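# Open the kettle lid by pressing its handle button

## Task

Push down the button that sits on top of the kettle's handle until the lid pops open, without tipping the kettle over. Finish with the gripper clear of the kettle and the button risen back up. The tumbler, the pink cup, the carton, the white mug and the steel pot must all still be upright at the end.

## Robot and tools

Robot: two arms, left_arm and right_arm, each a six-joint arm with a two-finger parallel gripper and a wrist camera. Calibrated base origins in the scene frame: left_arm at (-0.021, +0.327, 0) m with quat_wxyz (+1.000, 0, 0, -0.021); right_arm at (-0.009, -0.282, 0) m with quat_wxyz (+1.000, 0, 0, -0.002).

Frame: every position, orientation and target is in the scene frame. Its origin lies at table-top height halfway between the nominal bases; +z points up, +x points out across the table, and left_arm is on the +y side (this has nothing to do with left or right in images). Positions are in metres; orientations are quaternions written w first. The gripper's fingers extend along its own +z axis and separate along its y axis. end_effector_position is the point between the finger pads, roughly 1 cm short of the tips. Reported poses may be off by a few centimetres, more at long reach, and friction or gravity can leave a resting gripper a centimetre or so from its command without any contact.

Row layout: one row is 16 numbers in a single flat list covering both arms: left_arm x, y, z, qw, qx, qy, qz, opening, then right_arm x, y, z, qw, qx, qy, qz, opening. x, y, z and the quaternion are an absolute pose in the scene frame, not an offset. Opening runs from -1 (closed) to +1 (fully open, 0.094 m); it is a commanded finger width, not a change. An arm that should stay put gets its last reported pose and its current opening repeated every time; a 0 in the opening slot is a real command. To hold an orientation, keep sending the same quaternion rather than copying the drifted reported one.

execute_actions(actions, cameras): actions is a list of actions; each action is a list of up to 15 rows, each row played for one 1/30 s step, with the last row held to fill 15 steps (0.5 s). Any target more than 0.6 m from that gripper's current position along any of its axes gets the action rejected for both arms; a malformed action or a failing first action rejects the whole call. An empty actions list just reports the full state. cameras picks images: omitted, null or ["all"] gives all, [] gives none; names are cam_high, cam_low, cam_left_wrist, cam_right_wrist.

move(target, speed, blend, opening_speed, blocking, cameras): drives each gripper in a straight line from its Hand target to the given absolute pose. target is one 16-number row or a list of up to 15 rows (no 0.6 m limit). speed is in m/s, 0.002 to 0.5, default 0.25 (rotation capped at twice that in rad/s), one value or one per target. blend, in metres, rounds corners in a list; 0 stops at each point. opening_speed, 0.2 or more per second on the -1..1 scale, ramps the fingers; use a low value for gentle closing. blocking=false returns after about 0.5 s while the move continues; a new move then takes over. Moves last at least 0.5 s, cut off at 10 s, and do not avoid obstacles or the other arm. Grippers lag and may overshoot, more when fast or when the arm is stretched. Route around an arm's own base rather than near it, since that can flip the shoulder posture. The result adds a move: line giving the ending (done, off_target, moving, held, fault) and limits (paced = commanded pose clipped, held = steps withheld). done means at rest within 10 mm and 2 degrees; it says nothing about contact.

wait(seconds): 0 to 10 s, arms hold their last command; a running move keeps going. stop(): brakes the running move to rest. zoom_image(camera, region): region [x0, y0, x1, y1] in pixels of that camera's latest image, at most 504 by 504. read_manual(section): only licence texts. finished_scene(scene): ends the scene (1 to 3), irreversible; the goal must hold when called.

Control: each step, the command is clipped to 100 mm and 20 degrees from the measured pose, so one action may fall short; after each action the arm heads for the Hand target shown in the result, and you must send the remainder next. Tiny moves may not start.

Result lines: end_effector_position and end_effector_quat_wxyz per arm, Joint positions (the gripper's last number is its opening in metres), Joint velocities (shown as within noise when negligible), Joint torques (include gravity; joints 1 to 3 wrap sign beyond ±28 N m), grip_measured (opening on the -1..1 scale, reading up to about 1.6 mm wide when empty), grip_effort_nm (motor effort, negative closing, not a fingertip force), Hand target (shown when an arm is off its command), Tool commands, temperatures once changed by 5 °C, and step readings of position for action calls. MOTOR HOT appears at 75 °C; at 90 °C the arm folds and idles; at 100 °C it drops. Stretched poses, held loads and pushing into unreachable poses heat motors.

Avoid: fast contact (force grows with speed and with how far the target lies past the contact), pressing hard on the kettle or tipping it, knocking the tumbler, pink cup, carton, white mug or steel pot, anything leaving the table, grippers or wrist cameras colliding with each other, and arm fault stops. Objects may occasionally be nudged by outside disturbances. Press the button with a slow downward approach, then lift clear so it can rise.

Each tool is called after "Emit:" as name(argument=value, ...), one argument or row to a line, values as JSON.

## Session

Emit:
execute_actions(
  actions=[],
)

Scene clock: 0.00 s.
left_arm: end_effector_position=(+0.1295, +0.2011, +0.1659) grip_measured=+1.000 grip_effort_nm=n/a end_effector_quat_wxyz=(+0.507, +0.542, +0.636, -0.210) | right_arm: end_effector_position=(+0.1812, -0.1439, +0.1820) grip_measured=+1.000 grip_effort_nm=n/a end_effector_quat_wxyz=(+0.297, +0.147, +0.941, -0.074)
Joint positions: left_arm=[0.28 0.562 0.48 -1 1.103 1.346 0.094] | right_arm=[1.081 1.29 1.148 -1.362 0.618 1.366 0.094]
Joint velocities: within noise
Joint torques (N m): no reading
Motor temperatures (°C): left_arm=[26 34 28 27 26 26 25] | right_arm=[25 32 29 29 29 26 25]
Heat: left arm: 34 °C; right arm: 32 °C.
Hand target: left_arm +0.1268, +0.1995, +0.1677; +0.507, +0.540, +0.636, -0.218 | right_arm +0.1835, -0.1447, +0.1878; +0.306, +0.149, +0.938, -0.071
Tool commands: left_gripper/opening=+1.0 right_gripper/opening=+1.0

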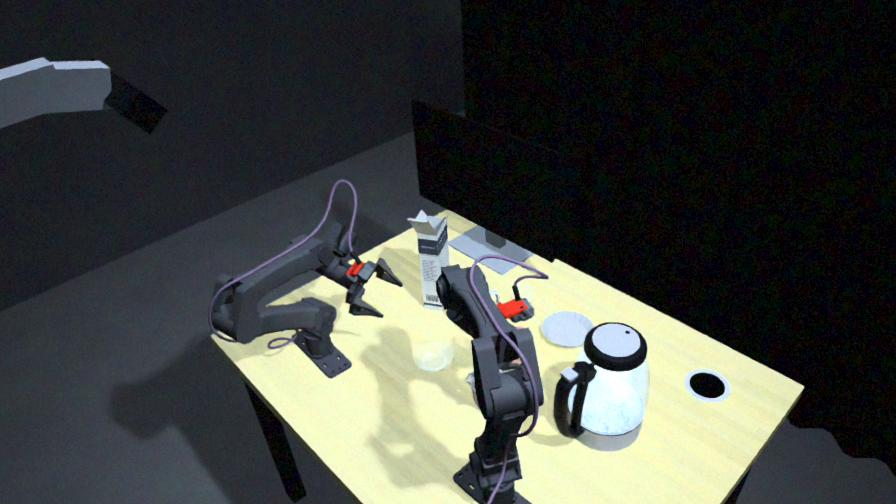

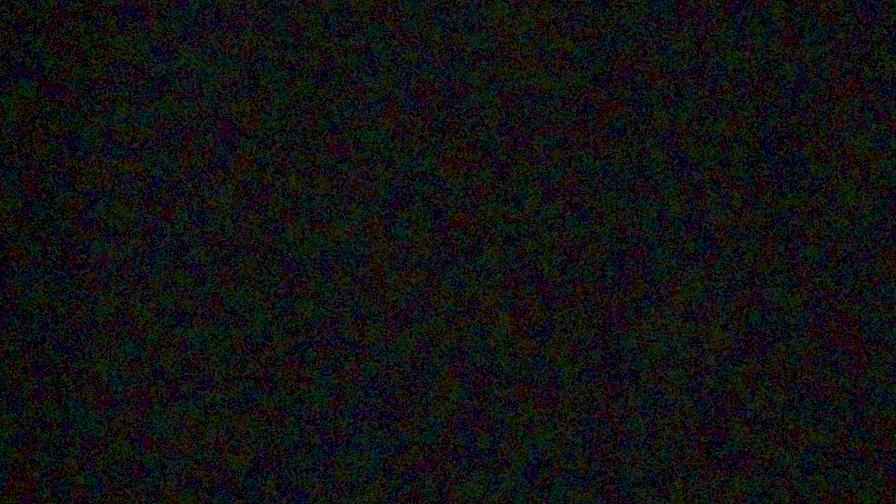

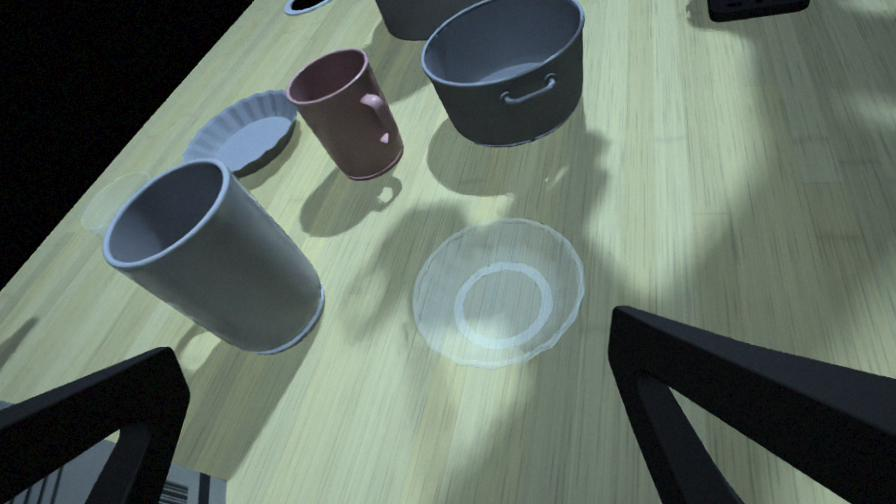

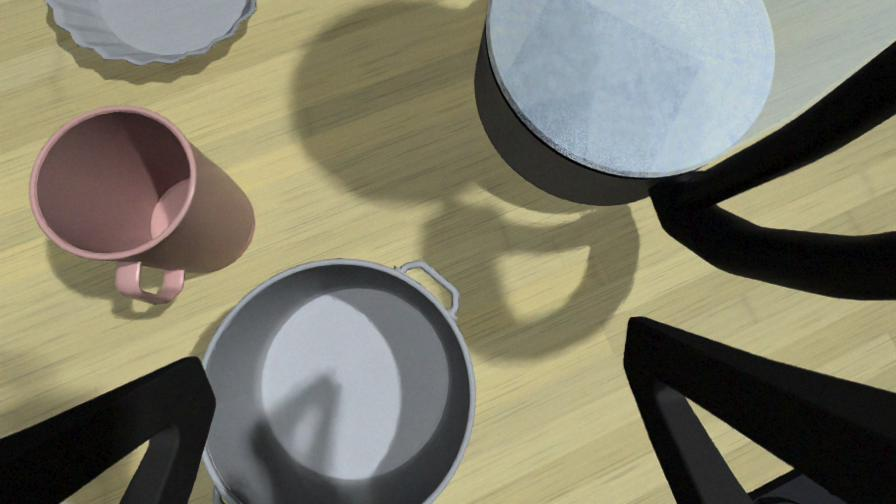

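Emit:
zoom_image(
  camera="cam_high",
  region=[520, 300, 680, 460],
)

Scaled by 3.150 from the camera's 896x504 image, which has a finer 1280x720 frame.

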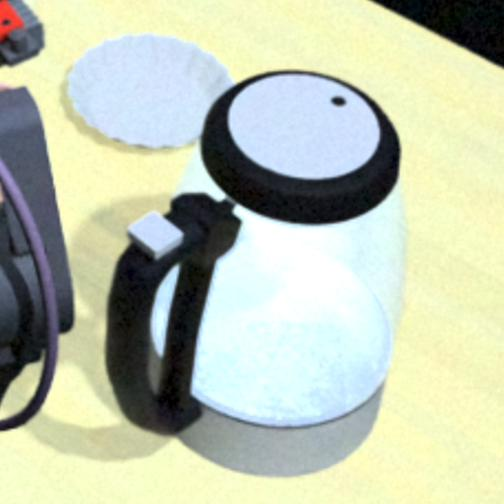

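Emit:
move(
  target=[0.1268,0.1995,0.1677,0.507,0.540,0.636,-0.218,-1,0.15,-0.14,0.36,0.306,0.149,0.938,-0.071,-1],
  speed=0.15,
)

Scene clock: 22.67 s.
left_arm: end_effector_position=(+0.1295, +0.2011, +0.1659) grip_measured=-0.994 grip_effort_nm=-0.335 end_effector_quat_wxyz=(+0.507, +0.542, +0.636, -0.210) | right_arm: end_effector_position=(+0.1515, -0.1375, +0.3518) grip_measured=-0.997 grip_effort_nm=-0.173 end_effector_quat_wxyz=(+0.357, +0.077, +0.919, +0.151)
Joint positions: left_arm=[0.28 0.562 0.48 -1 1.103 1.346 0] | right_arm=[1.203 1.098 1.663 -1.561 0.585 1.189 0]
Joint torques (N m): left_arm=[0.02 1.17 6.06 0.92 0.62 0.01] | right_arm=[0.32 -1.44 7.5 1.16 0.34 -0.08]
Hand target: left_arm +0.1269, +0.1994, +0.1677; +0.507, +0.540, +0.636, -0.218 | right_arm +0.1507, -0.1401, +0.3593; +0.363, +0.072, +0.916, +0.156
Off the commanded pose: left_arm 0.004 m, 1 deg | right_arm 0.009 m, 27 deg; orientation clipped.
joint sent to its limit (right arm) — joint 4 (wrist pitch), lower limit. The joint targets are off in orientation, not in position.
move: off_target (right_arm); limits=paced

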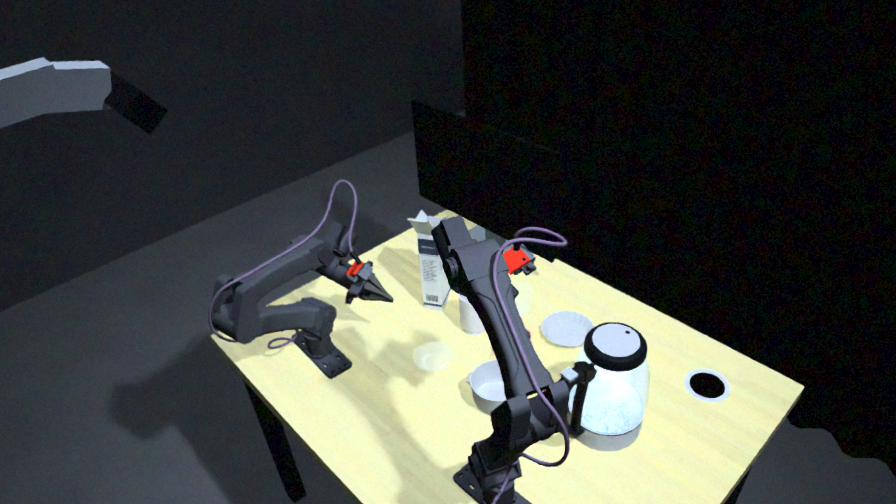

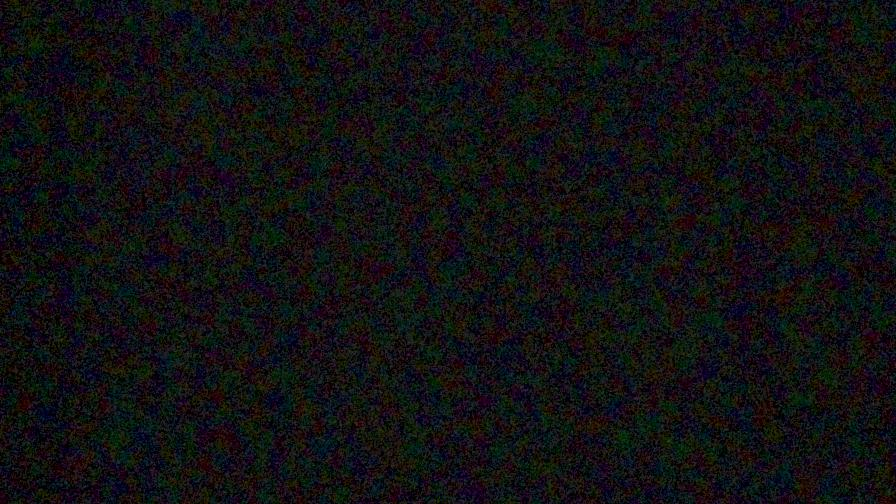

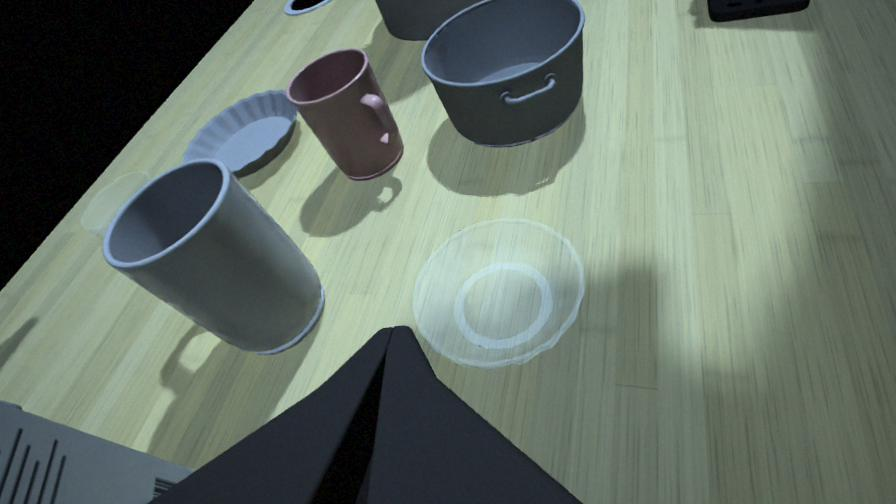

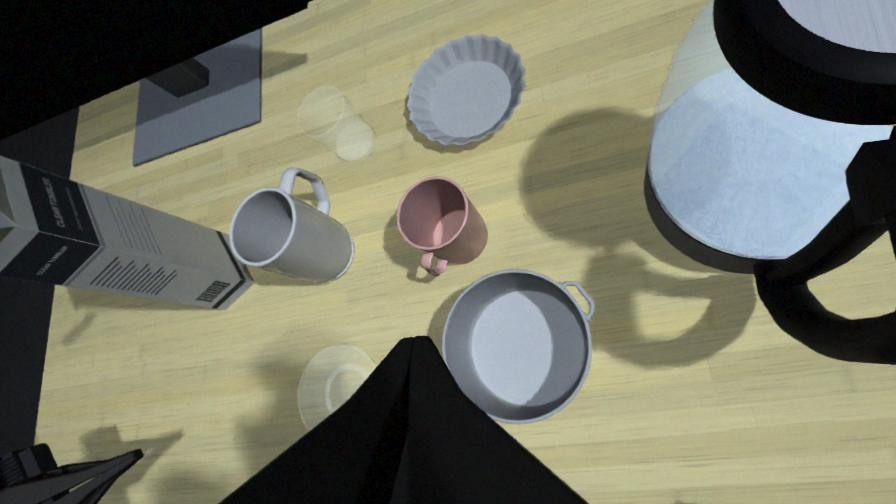

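Emit:
move(
  target=[
    [0.1268,0.1995,0.1677,0.507,0.540,0.636,-0.218,-1,0.2,-0.19,0.38,0.45,0.05,0.89,0.08,-1],
    [0.1268,0.1995,0.1677,0.507,0.540,0.636,-0.218,-1,0.19,-0.285,0.36,0.45,0,0.893,0,-1],
  ],
  speed=0.2,
  blend=0.03,
  cameras=["cam_high","cam_right_wrist"],
)

Scene clock: 50.27 s.
left_arm: end_effector_position=(+0.1295, +0.2011, +0.1659) grip_measured=-0.994 grip_effort_nm=-0.339 end_effector_quat_wxyz=(+0.507, +0.542, +0.636, -0.210) | right_arm: end_effector_position=(+0.1883, -0.2850, +0.3594) grip_measured=-0.997 grip_effort_nm=-0.178 end_effector_quat_wxyz=(+0.446, +0.004, +0.895, +0.001)
Joint positions: left_arm=[0.28 0.562 0.48 -1 1.103 1.346 0] | right_arm=[-0.053 0.826 1.478 -1.299 -0.042 -0.026 0]
Joint torques (N m): left_arm=[0.03 1.2 6.35 0.95 0.64 -0.01] | right_arm=[-0.51 1.11 4.94 1.92 -0.11 -0.06]
Hand target: left_arm +0.1269, +0.1994, +0.1677; +0.507, +0.540, +0.636, -0.218 | right_arm +0.1900, -0.2850, +0.3601; +0.450, +0.000, +0.893, +0.000
Off the commanded pose: left_arm 0.004 m, 1 deg | right_arm 0.002 m, 1 deg.
move: done
Images, in order: cam_high, cam_right_wrist.

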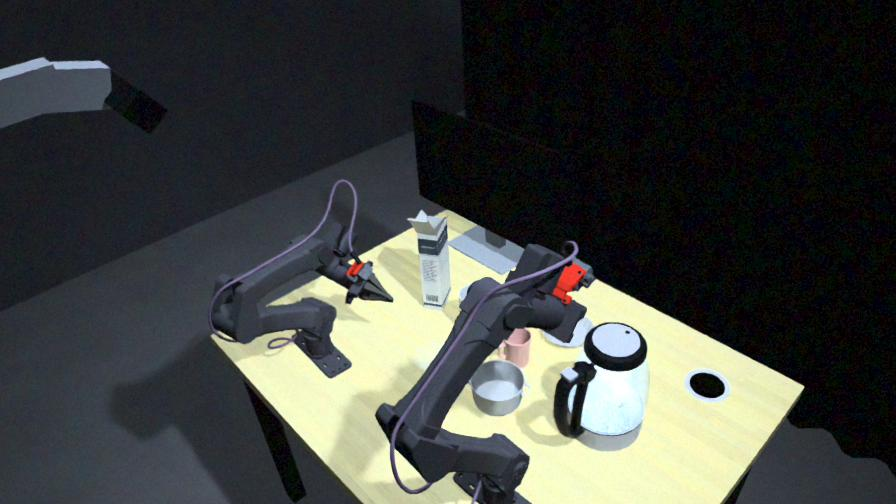

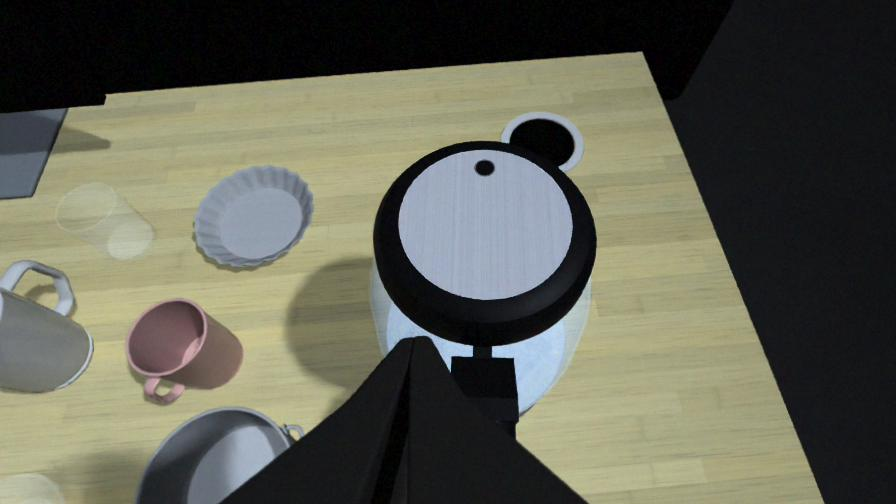

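Emit:
move(
  target=[0.1268,0.1995,0.1677,0.507,0.540,0.636,-0.218,-1,0.175,-0.19,0.36,0.45,0,0.893,0,-1],
  speed=0.2,
  cameras=["cam_right_wrist"],
)

Scene clock: 59.43 s.
left_arm: end_effector_position=(+0.1295, +0.2011, +0.1659) grip_measured=-0.994 grip_effort_nm=-0.335 end_effector_quat_wxyz=(+0.507, +0.542, +0.636, -0.210) | right_arm: end_effector_position=(+0.1745, -0.1858, +0.3487) grip_measured=-0.997 grip_effort_nm=-0.173 end_effector_quat_wxyz=(+0.440, -0.017, +0.898, +0.003)
Joint positions: left_arm=[0.28 0.562 0.48 -1 1.103 1.346 0] | right_arm=[1.131 1.031 1.549 -1.562 0.783 0.868 0]
Joint torques (N m): left_arm=[-0.12 1.13 6.26 0.89 0.6 -0.03] | right_arm=[0.09 -0.73 8.09 1.05 0.6 0.16]
Hand target: left_arm +0.1269, +0.1994, +0.1677; +0.507, +0.540, +0.636, -0.218 | right_arm +0.1754, -0.1902, +0.3595; +0.453, -0.004, +0.892, +0.009
Off the commanded pose: left_arm 0.004 m, 1 deg | right_arm 0.012 m, 2 deg.
joint sent to its limit (right arm) — joint 4 (wrist pitch), lower limit. The joint targets still meet the commanded pose.
move: off_target (right_arm)
Images, in order: cam_right_wrist.

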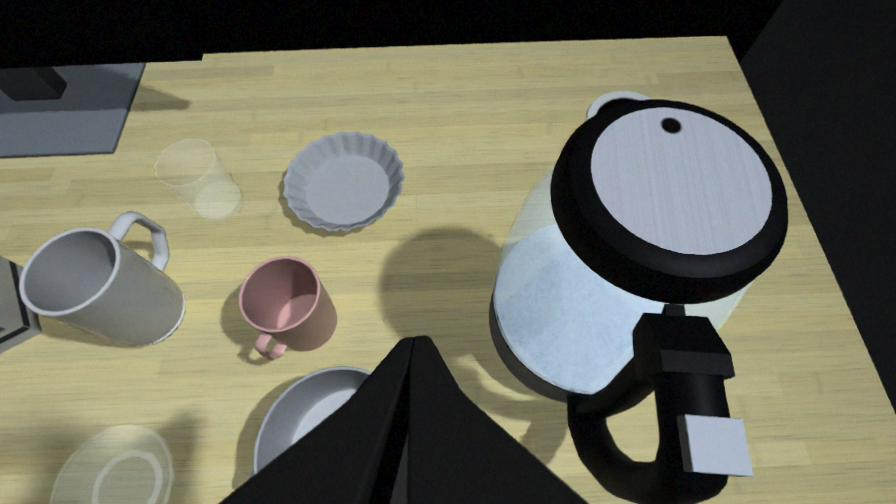

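Emit:
move(
  target=[
    [0.1268,0.1995,0.1677,0.507,0.540,0.636,-0.218,-1,0.18,-0.28,0.36,0.45,0,0.893,0,-1],
    [0.1268,0.1995,0.1677,0.507,0.540,0.636,-0.218,-1,0.15,-0.305,0.275,0.43,0,0.903,0,-1],
  ],
  speed=0.15,
  blend=0.03,
  cameras=["cam_high","cam_right_wrist"],
)

Emit:
zoom_image(
  camera="cam_high",
  region=[520, 300, 680, 460],
)

Scene clock: 75.47 s.
left_arm: end_effector_position=(+0.1295, +0.2011, +0.1659) grip_measured=-0.994 grip_effort_nm=-0.335 end_effector_quat_wxyz=(+0.507, +0.542, +0.636, -0.210) | right_arm: end_effector_position=(+0.1487, -0.3064, +0.2694) grip_measured=-0.997 grip_effort_nm=-0.183 end_effector_quat_wxyz=(+0.424, +0.007, +0.906, -0.003)
Joint positions: left_arm=[0.28 0.562 0.48 -1 1.103 1.346 0] | right_arm=[-0.837 0.596 1.103 -1.395 -0.601 -0.607 0]
Joint torques (N m): left_arm=[-0.34 1.21 6.22 0.9 0.6 0] | right_arm=[-0.5 3.6 7.16 1.39 -0.49 -0.05]
Hand target: left_arm +0.1269, +0.1994, +0.1677; +0.507, +0.540, +0.636, -0.218 | right_arm +0.1500, -0.3050, +0.2749; +0.430, +0.000, +0.903, -0.001
Off the commanded pose: left_arm 0.004 m, 1 deg | right_arm 0.006 m, 1 deg.
move: done
Images, in order: cam_high, cam_right_wrist.

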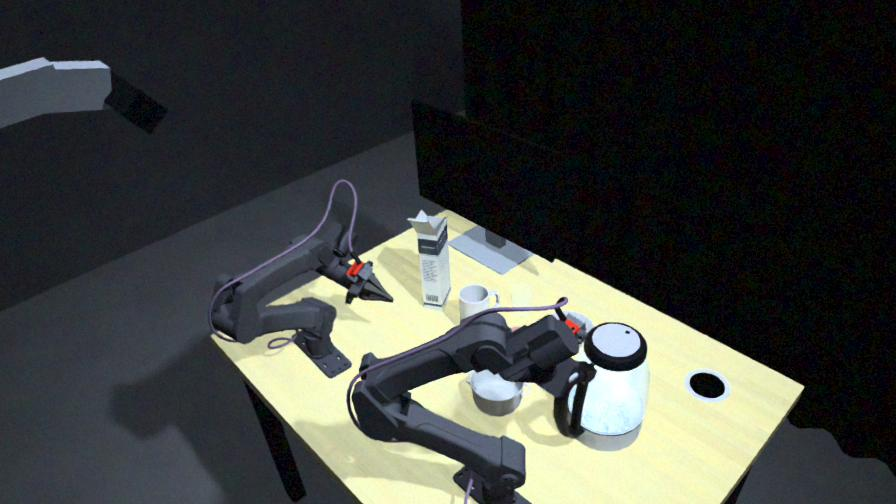

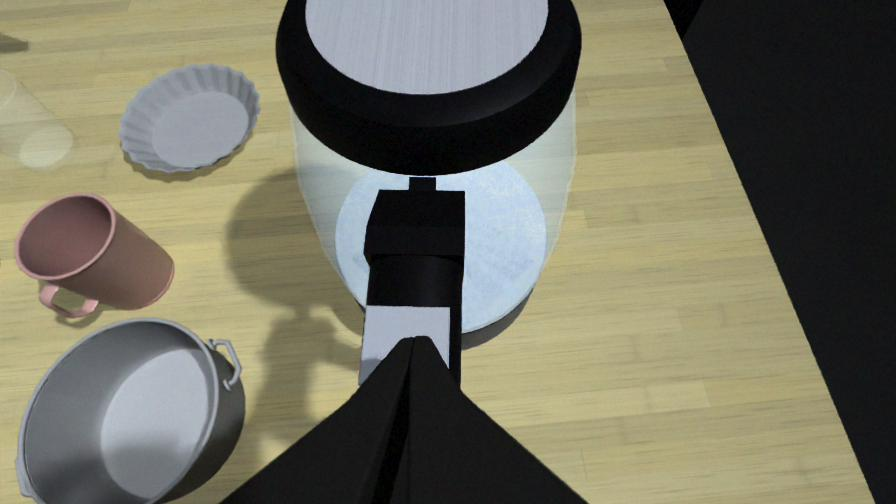

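Scaled by 3.150 from the camera's 896x504 image, which has a finer 1280x720 frame.

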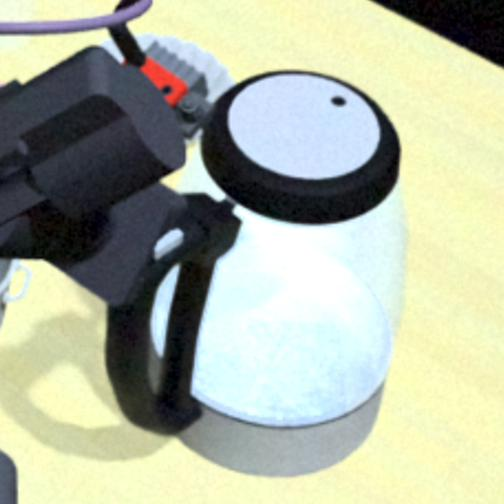

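Emit:
move(
  target=[0.1268,0.1995,0.1677,0.507,0.540,0.636,-0.218,-1,0.156,-0.303,0.243,0.43,0,0.903,0,-1],
  speed=0.04,
  cameras=["cam_high","cam_right_wrist"],
)

Scene clock: 82.57 s.
left_arm: end_effector_position=(+0.1295, +0.2011, +0.1659) grip_measured=-0.994 grip_effort_nm=-0.335 end_effector_quat_wxyz=(+0.507, +0.542, +0.636, -0.210) | right_arm: end_effector_position=(+0.1594, -0.3029, +0.2529) grip_measured=-0.997 grip_effort_nm=-0.178 end_effector_quat_wxyz=(+0.442, -0.010, +0.897, -0.001)
Joint positions: left_arm=[0.28 0.562 0.48 -1 1.103 1.346 0] | right_arm=[-0.69 0.524 0.975 -1.241 -0.537 -0.489 0]
Joint torques (N m): left_arm=[-0.06 1.24 6.41 0.95 0.62 -0.01] | right_arm=[0.44 1.47 4.29 1.46 -0.02 0.16]
Hand target: left_arm +0.1269, +0.1994, +0.1677; +0.507, +0.540, +0.636, -0.218 | right_arm +0.1560, -0.3030, +0.2432; +0.430, -0.001, +0.903, +0.000
Off the commanded pose: left_arm 0.004 m, 1 deg | right_arm 0.010 m, 2 deg.
move: done
Images, in order: cam_high, cam_right_wrist.

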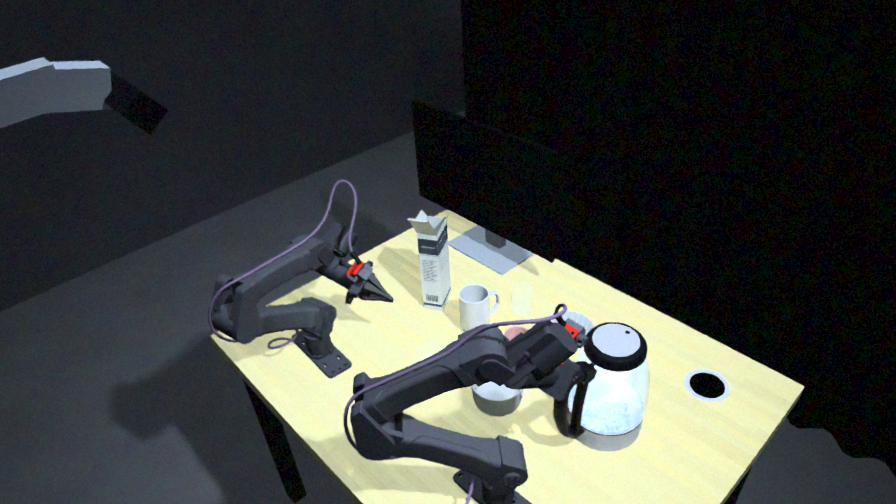

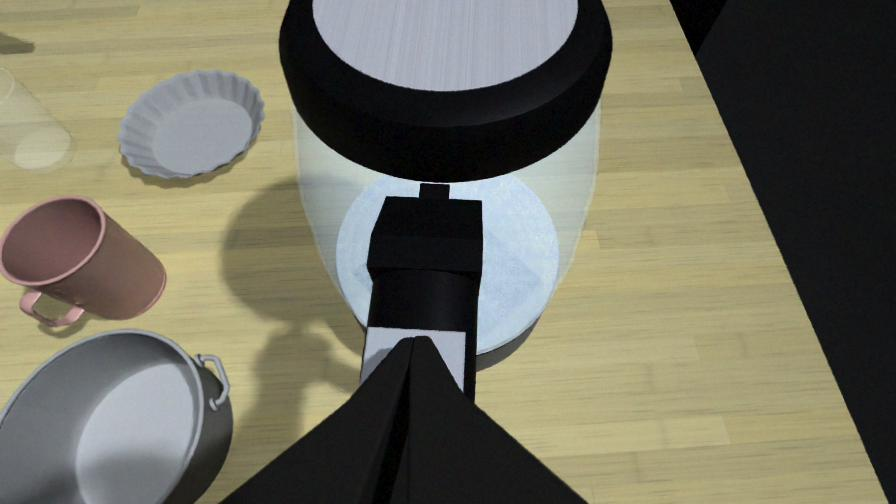

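Emit:
move(
  target=[0.1268,0.1995,0.1677,0.507,0.540,0.636,-0.218,-1,0.151,-0.303,0.230,0.43,0,0.903,0,-1],
  speed=0.04,
  cameras=["cam_high","cam_right_wrist"],
)

Scene clock: 87.37 s.
left_arm: end_effector_position=(+0.1295, +0.2011, +0.1659) grip_measured=-0.994 grip_effort_nm=-0.335 end_effector_quat_wxyz=(+0.507, +0.542, +0.636, -0.210) | right_arm: end_effector_position=(+0.1592, -0.3044, +0.2494) grip_measured=-0.997 grip_effort_nm=-0.178 end_effector_quat_wxyz=(+0.457, -0.012, +0.889, -0.010)
Joint positions: left_arm=[0.28 0.562 0.48 -1 1.103 1.346 0] | right_arm=[-0.745 0.485 0.934 -1.219 -0.579 -0.523 0]
Joint torques (N m): left_arm=[-0.16 1.31 6.12 0.95 0.62 -0.01] | right_arm=[-0.61 2 3.71 1.07 -0.05 -0.06]
Hand target: left_arm +0.1269, +0.1994, +0.1677; +0.507, +0.540, +0.636, -0.218 | right_arm +0.1518, -0.3025, +0.2307; +0.430, +0.000, +0.903, +0.000
Off the commanded pose: left_arm 0.004 m, 1 deg | right_arm 0.021 m, 4 deg.
move: off_target (right_arm)
Images, in order: cam_high, cam_right_wrist.

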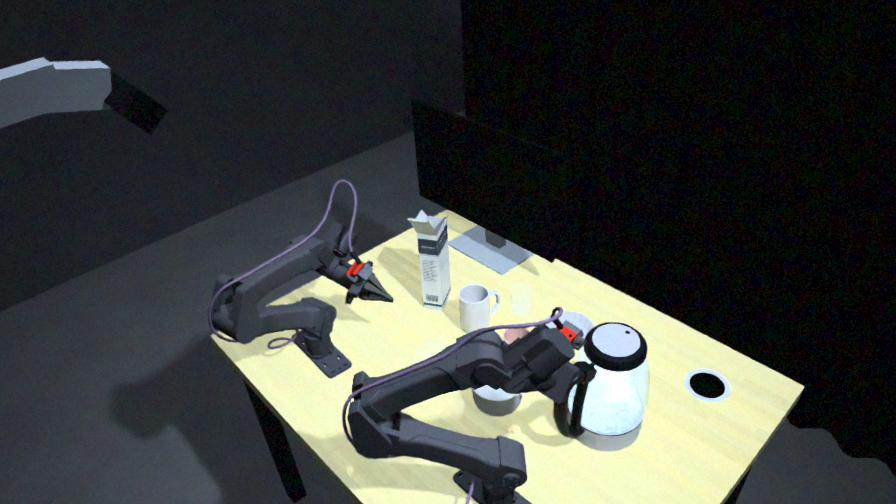

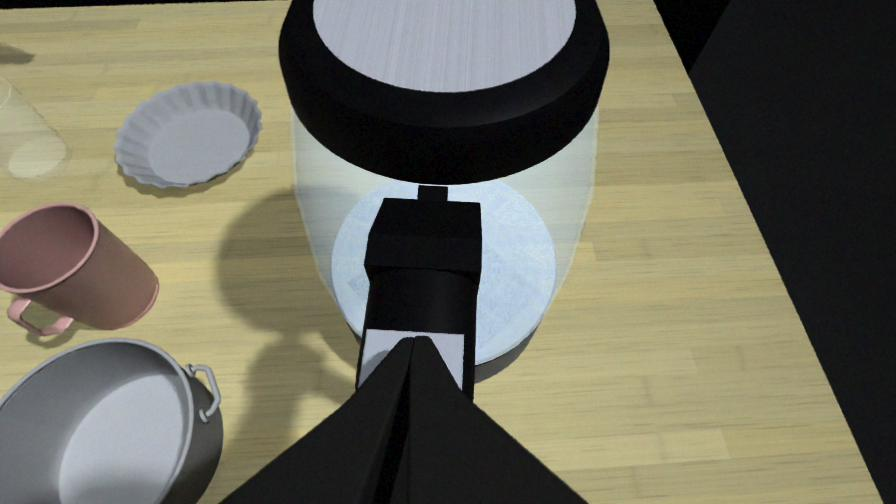

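Emit:
move(
  target=[0.1268,0.1995,0.1677,0.507,0.540,0.636,-0.218,-1,0.151,-0.303,0.210,0.43,0,0.903,0,-1],
  speed=0.04,
  cameras=["cam_right_wrist"],
)

Scene clock: 91.20 s.
left_arm: end_effector_position=(+0.1295, +0.2011, +0.1659) grip_measured=-0.994 grip_effort_nm=-0.330 end_effector_quat_wxyz=(+0.507, +0.542, +0.636, -0.210) | right_arm: end_effector_position=(+0.1652, -0.3050, +0.2456) grip_measured=-0.997 grip_effort_nm=-0.173 end_effector_quat_wxyz=(+0.482, -0.032, +0.875, -0.026)
Joint positions: left_arm=[0.28 0.562 0.48 -1 1.103 1.346 0] | right_arm=[-0.727 0.43 0.863 -1.128 -0.586 -0.523 0]
Joint torques (N m): left_arm=[-0.29 1.17 6.05 0.96 0.61 0] | right_arm=[0.5 2.65 2.8 0.72 0.28 0.15]
Hand target: left_arm +0.1269, +0.1994, +0.1677; +0.507, +0.540, +0.636, -0.218 | right_arm +0.1528, -0.3019, +0.2121; +0.430, -0.002, +0.903, +0.000
Off the commanded pose: left_arm 0.004 m, 1 deg | right_arm 0.038 m, 8 deg.
move: off_target (right_arm)
Images, in order: cam_right_wrist.

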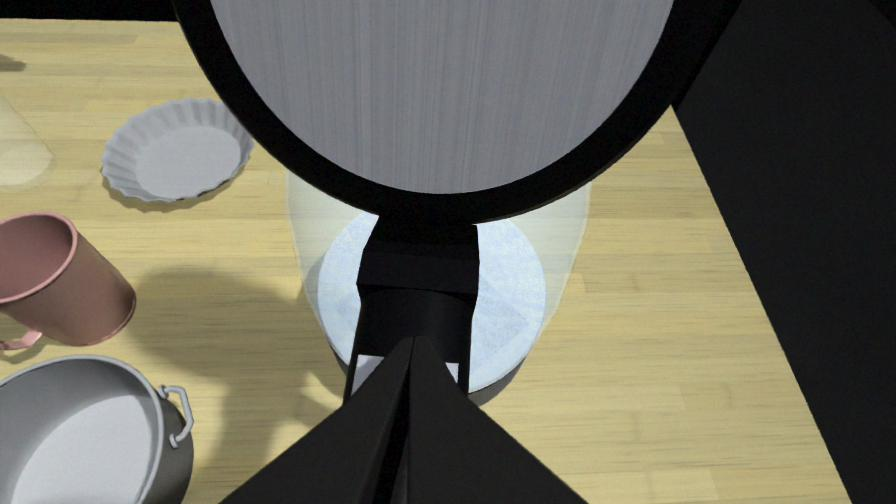

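Emit:
move(
  target=[
    [0.1268,0.1995,0.1677,0.507,0.540,0.636,-0.218,-1,0.155,-0.304,0.26,0.45,0,0.893,0,-1],
    [0.1268,0.1995,0.1677,0.507,0.540,0.636,-0.218,-1,0.13,-0.28,0.32,0.45,0,0.893,0,-1],
  ],
  speed=0.1,
  blend=0.01,
  cameras=["cam_high","cam_right_wrist"],
)

Emit:
zoom_image(
  camera="cam_high",
  region=[520, 300, 680, 460],
)

Scene clock: 97.27 s.
left_arm: end_effector_position=(+0.1295, +0.2011, +0.1659) grip_measured=-0.994 grip_effort_nm=-0.335 end_effector_quat_wxyz=(+0.507, +0.542, +0.636, -0.210) | right_arm: end_effector_position=(+0.1294, -0.2801, +0.3144) grip_measured=-0.997 grip_effort_nm=-0.173 end_effector_quat_wxyz=(+0.446, +0.001, +0.895, -0.006)
Joint positions: left_arm=[0.28 0.562 0.48 -1 1.103 1.346 0] | right_arm=[-0.71 0.585 1.305 -1.498 -0.539 -0.481 0]
Joint torques (N m): left_arm=[-0.29 1.17 6.22 0.9 0.61 -0.05] | right_arm=[0.54 5.18 6.79 1.54 -0.28 0.14]
Hand target: left_arm +0.1269, +0.1994, +0.1677; +0.507, +0.540, +0.636, -0.218 | right_arm +0.1302, -0.2798, +0.3200; +0.448, +0.002, +0.894, -0.004
Off the commanded pose: left_arm 0.004 m, 1 deg | right_arm 0.006 m, 1 deg.
move: done
Images, in order: cam_high, cam_right_wrist.

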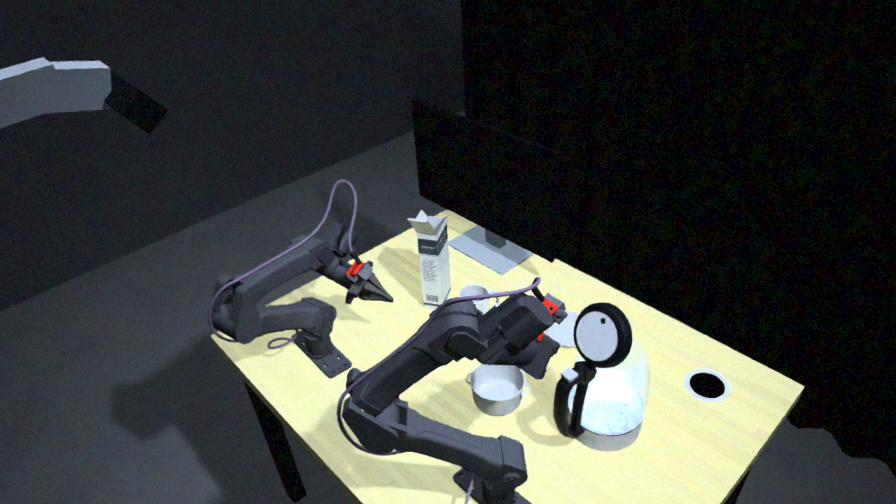

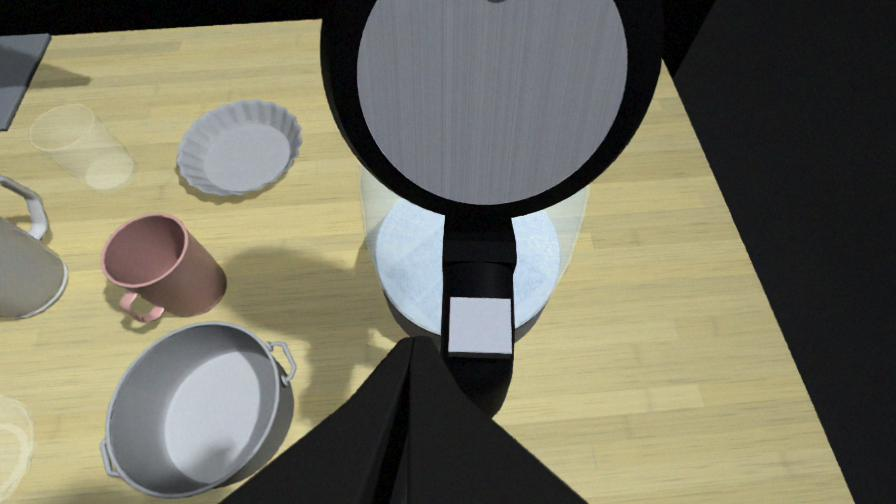

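Scaled by 3.150 from the camera's 896x504 image, which has a finer 1280x720 frame.

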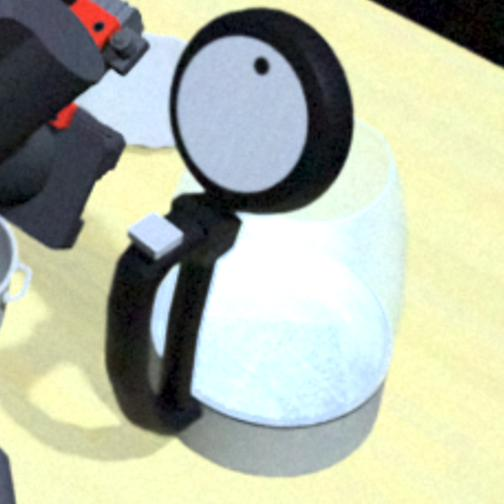

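Done: lid open, button up, hand clear.

Emit:
finished_scene(
  scene=2,
)

The scene is finished: the task was done.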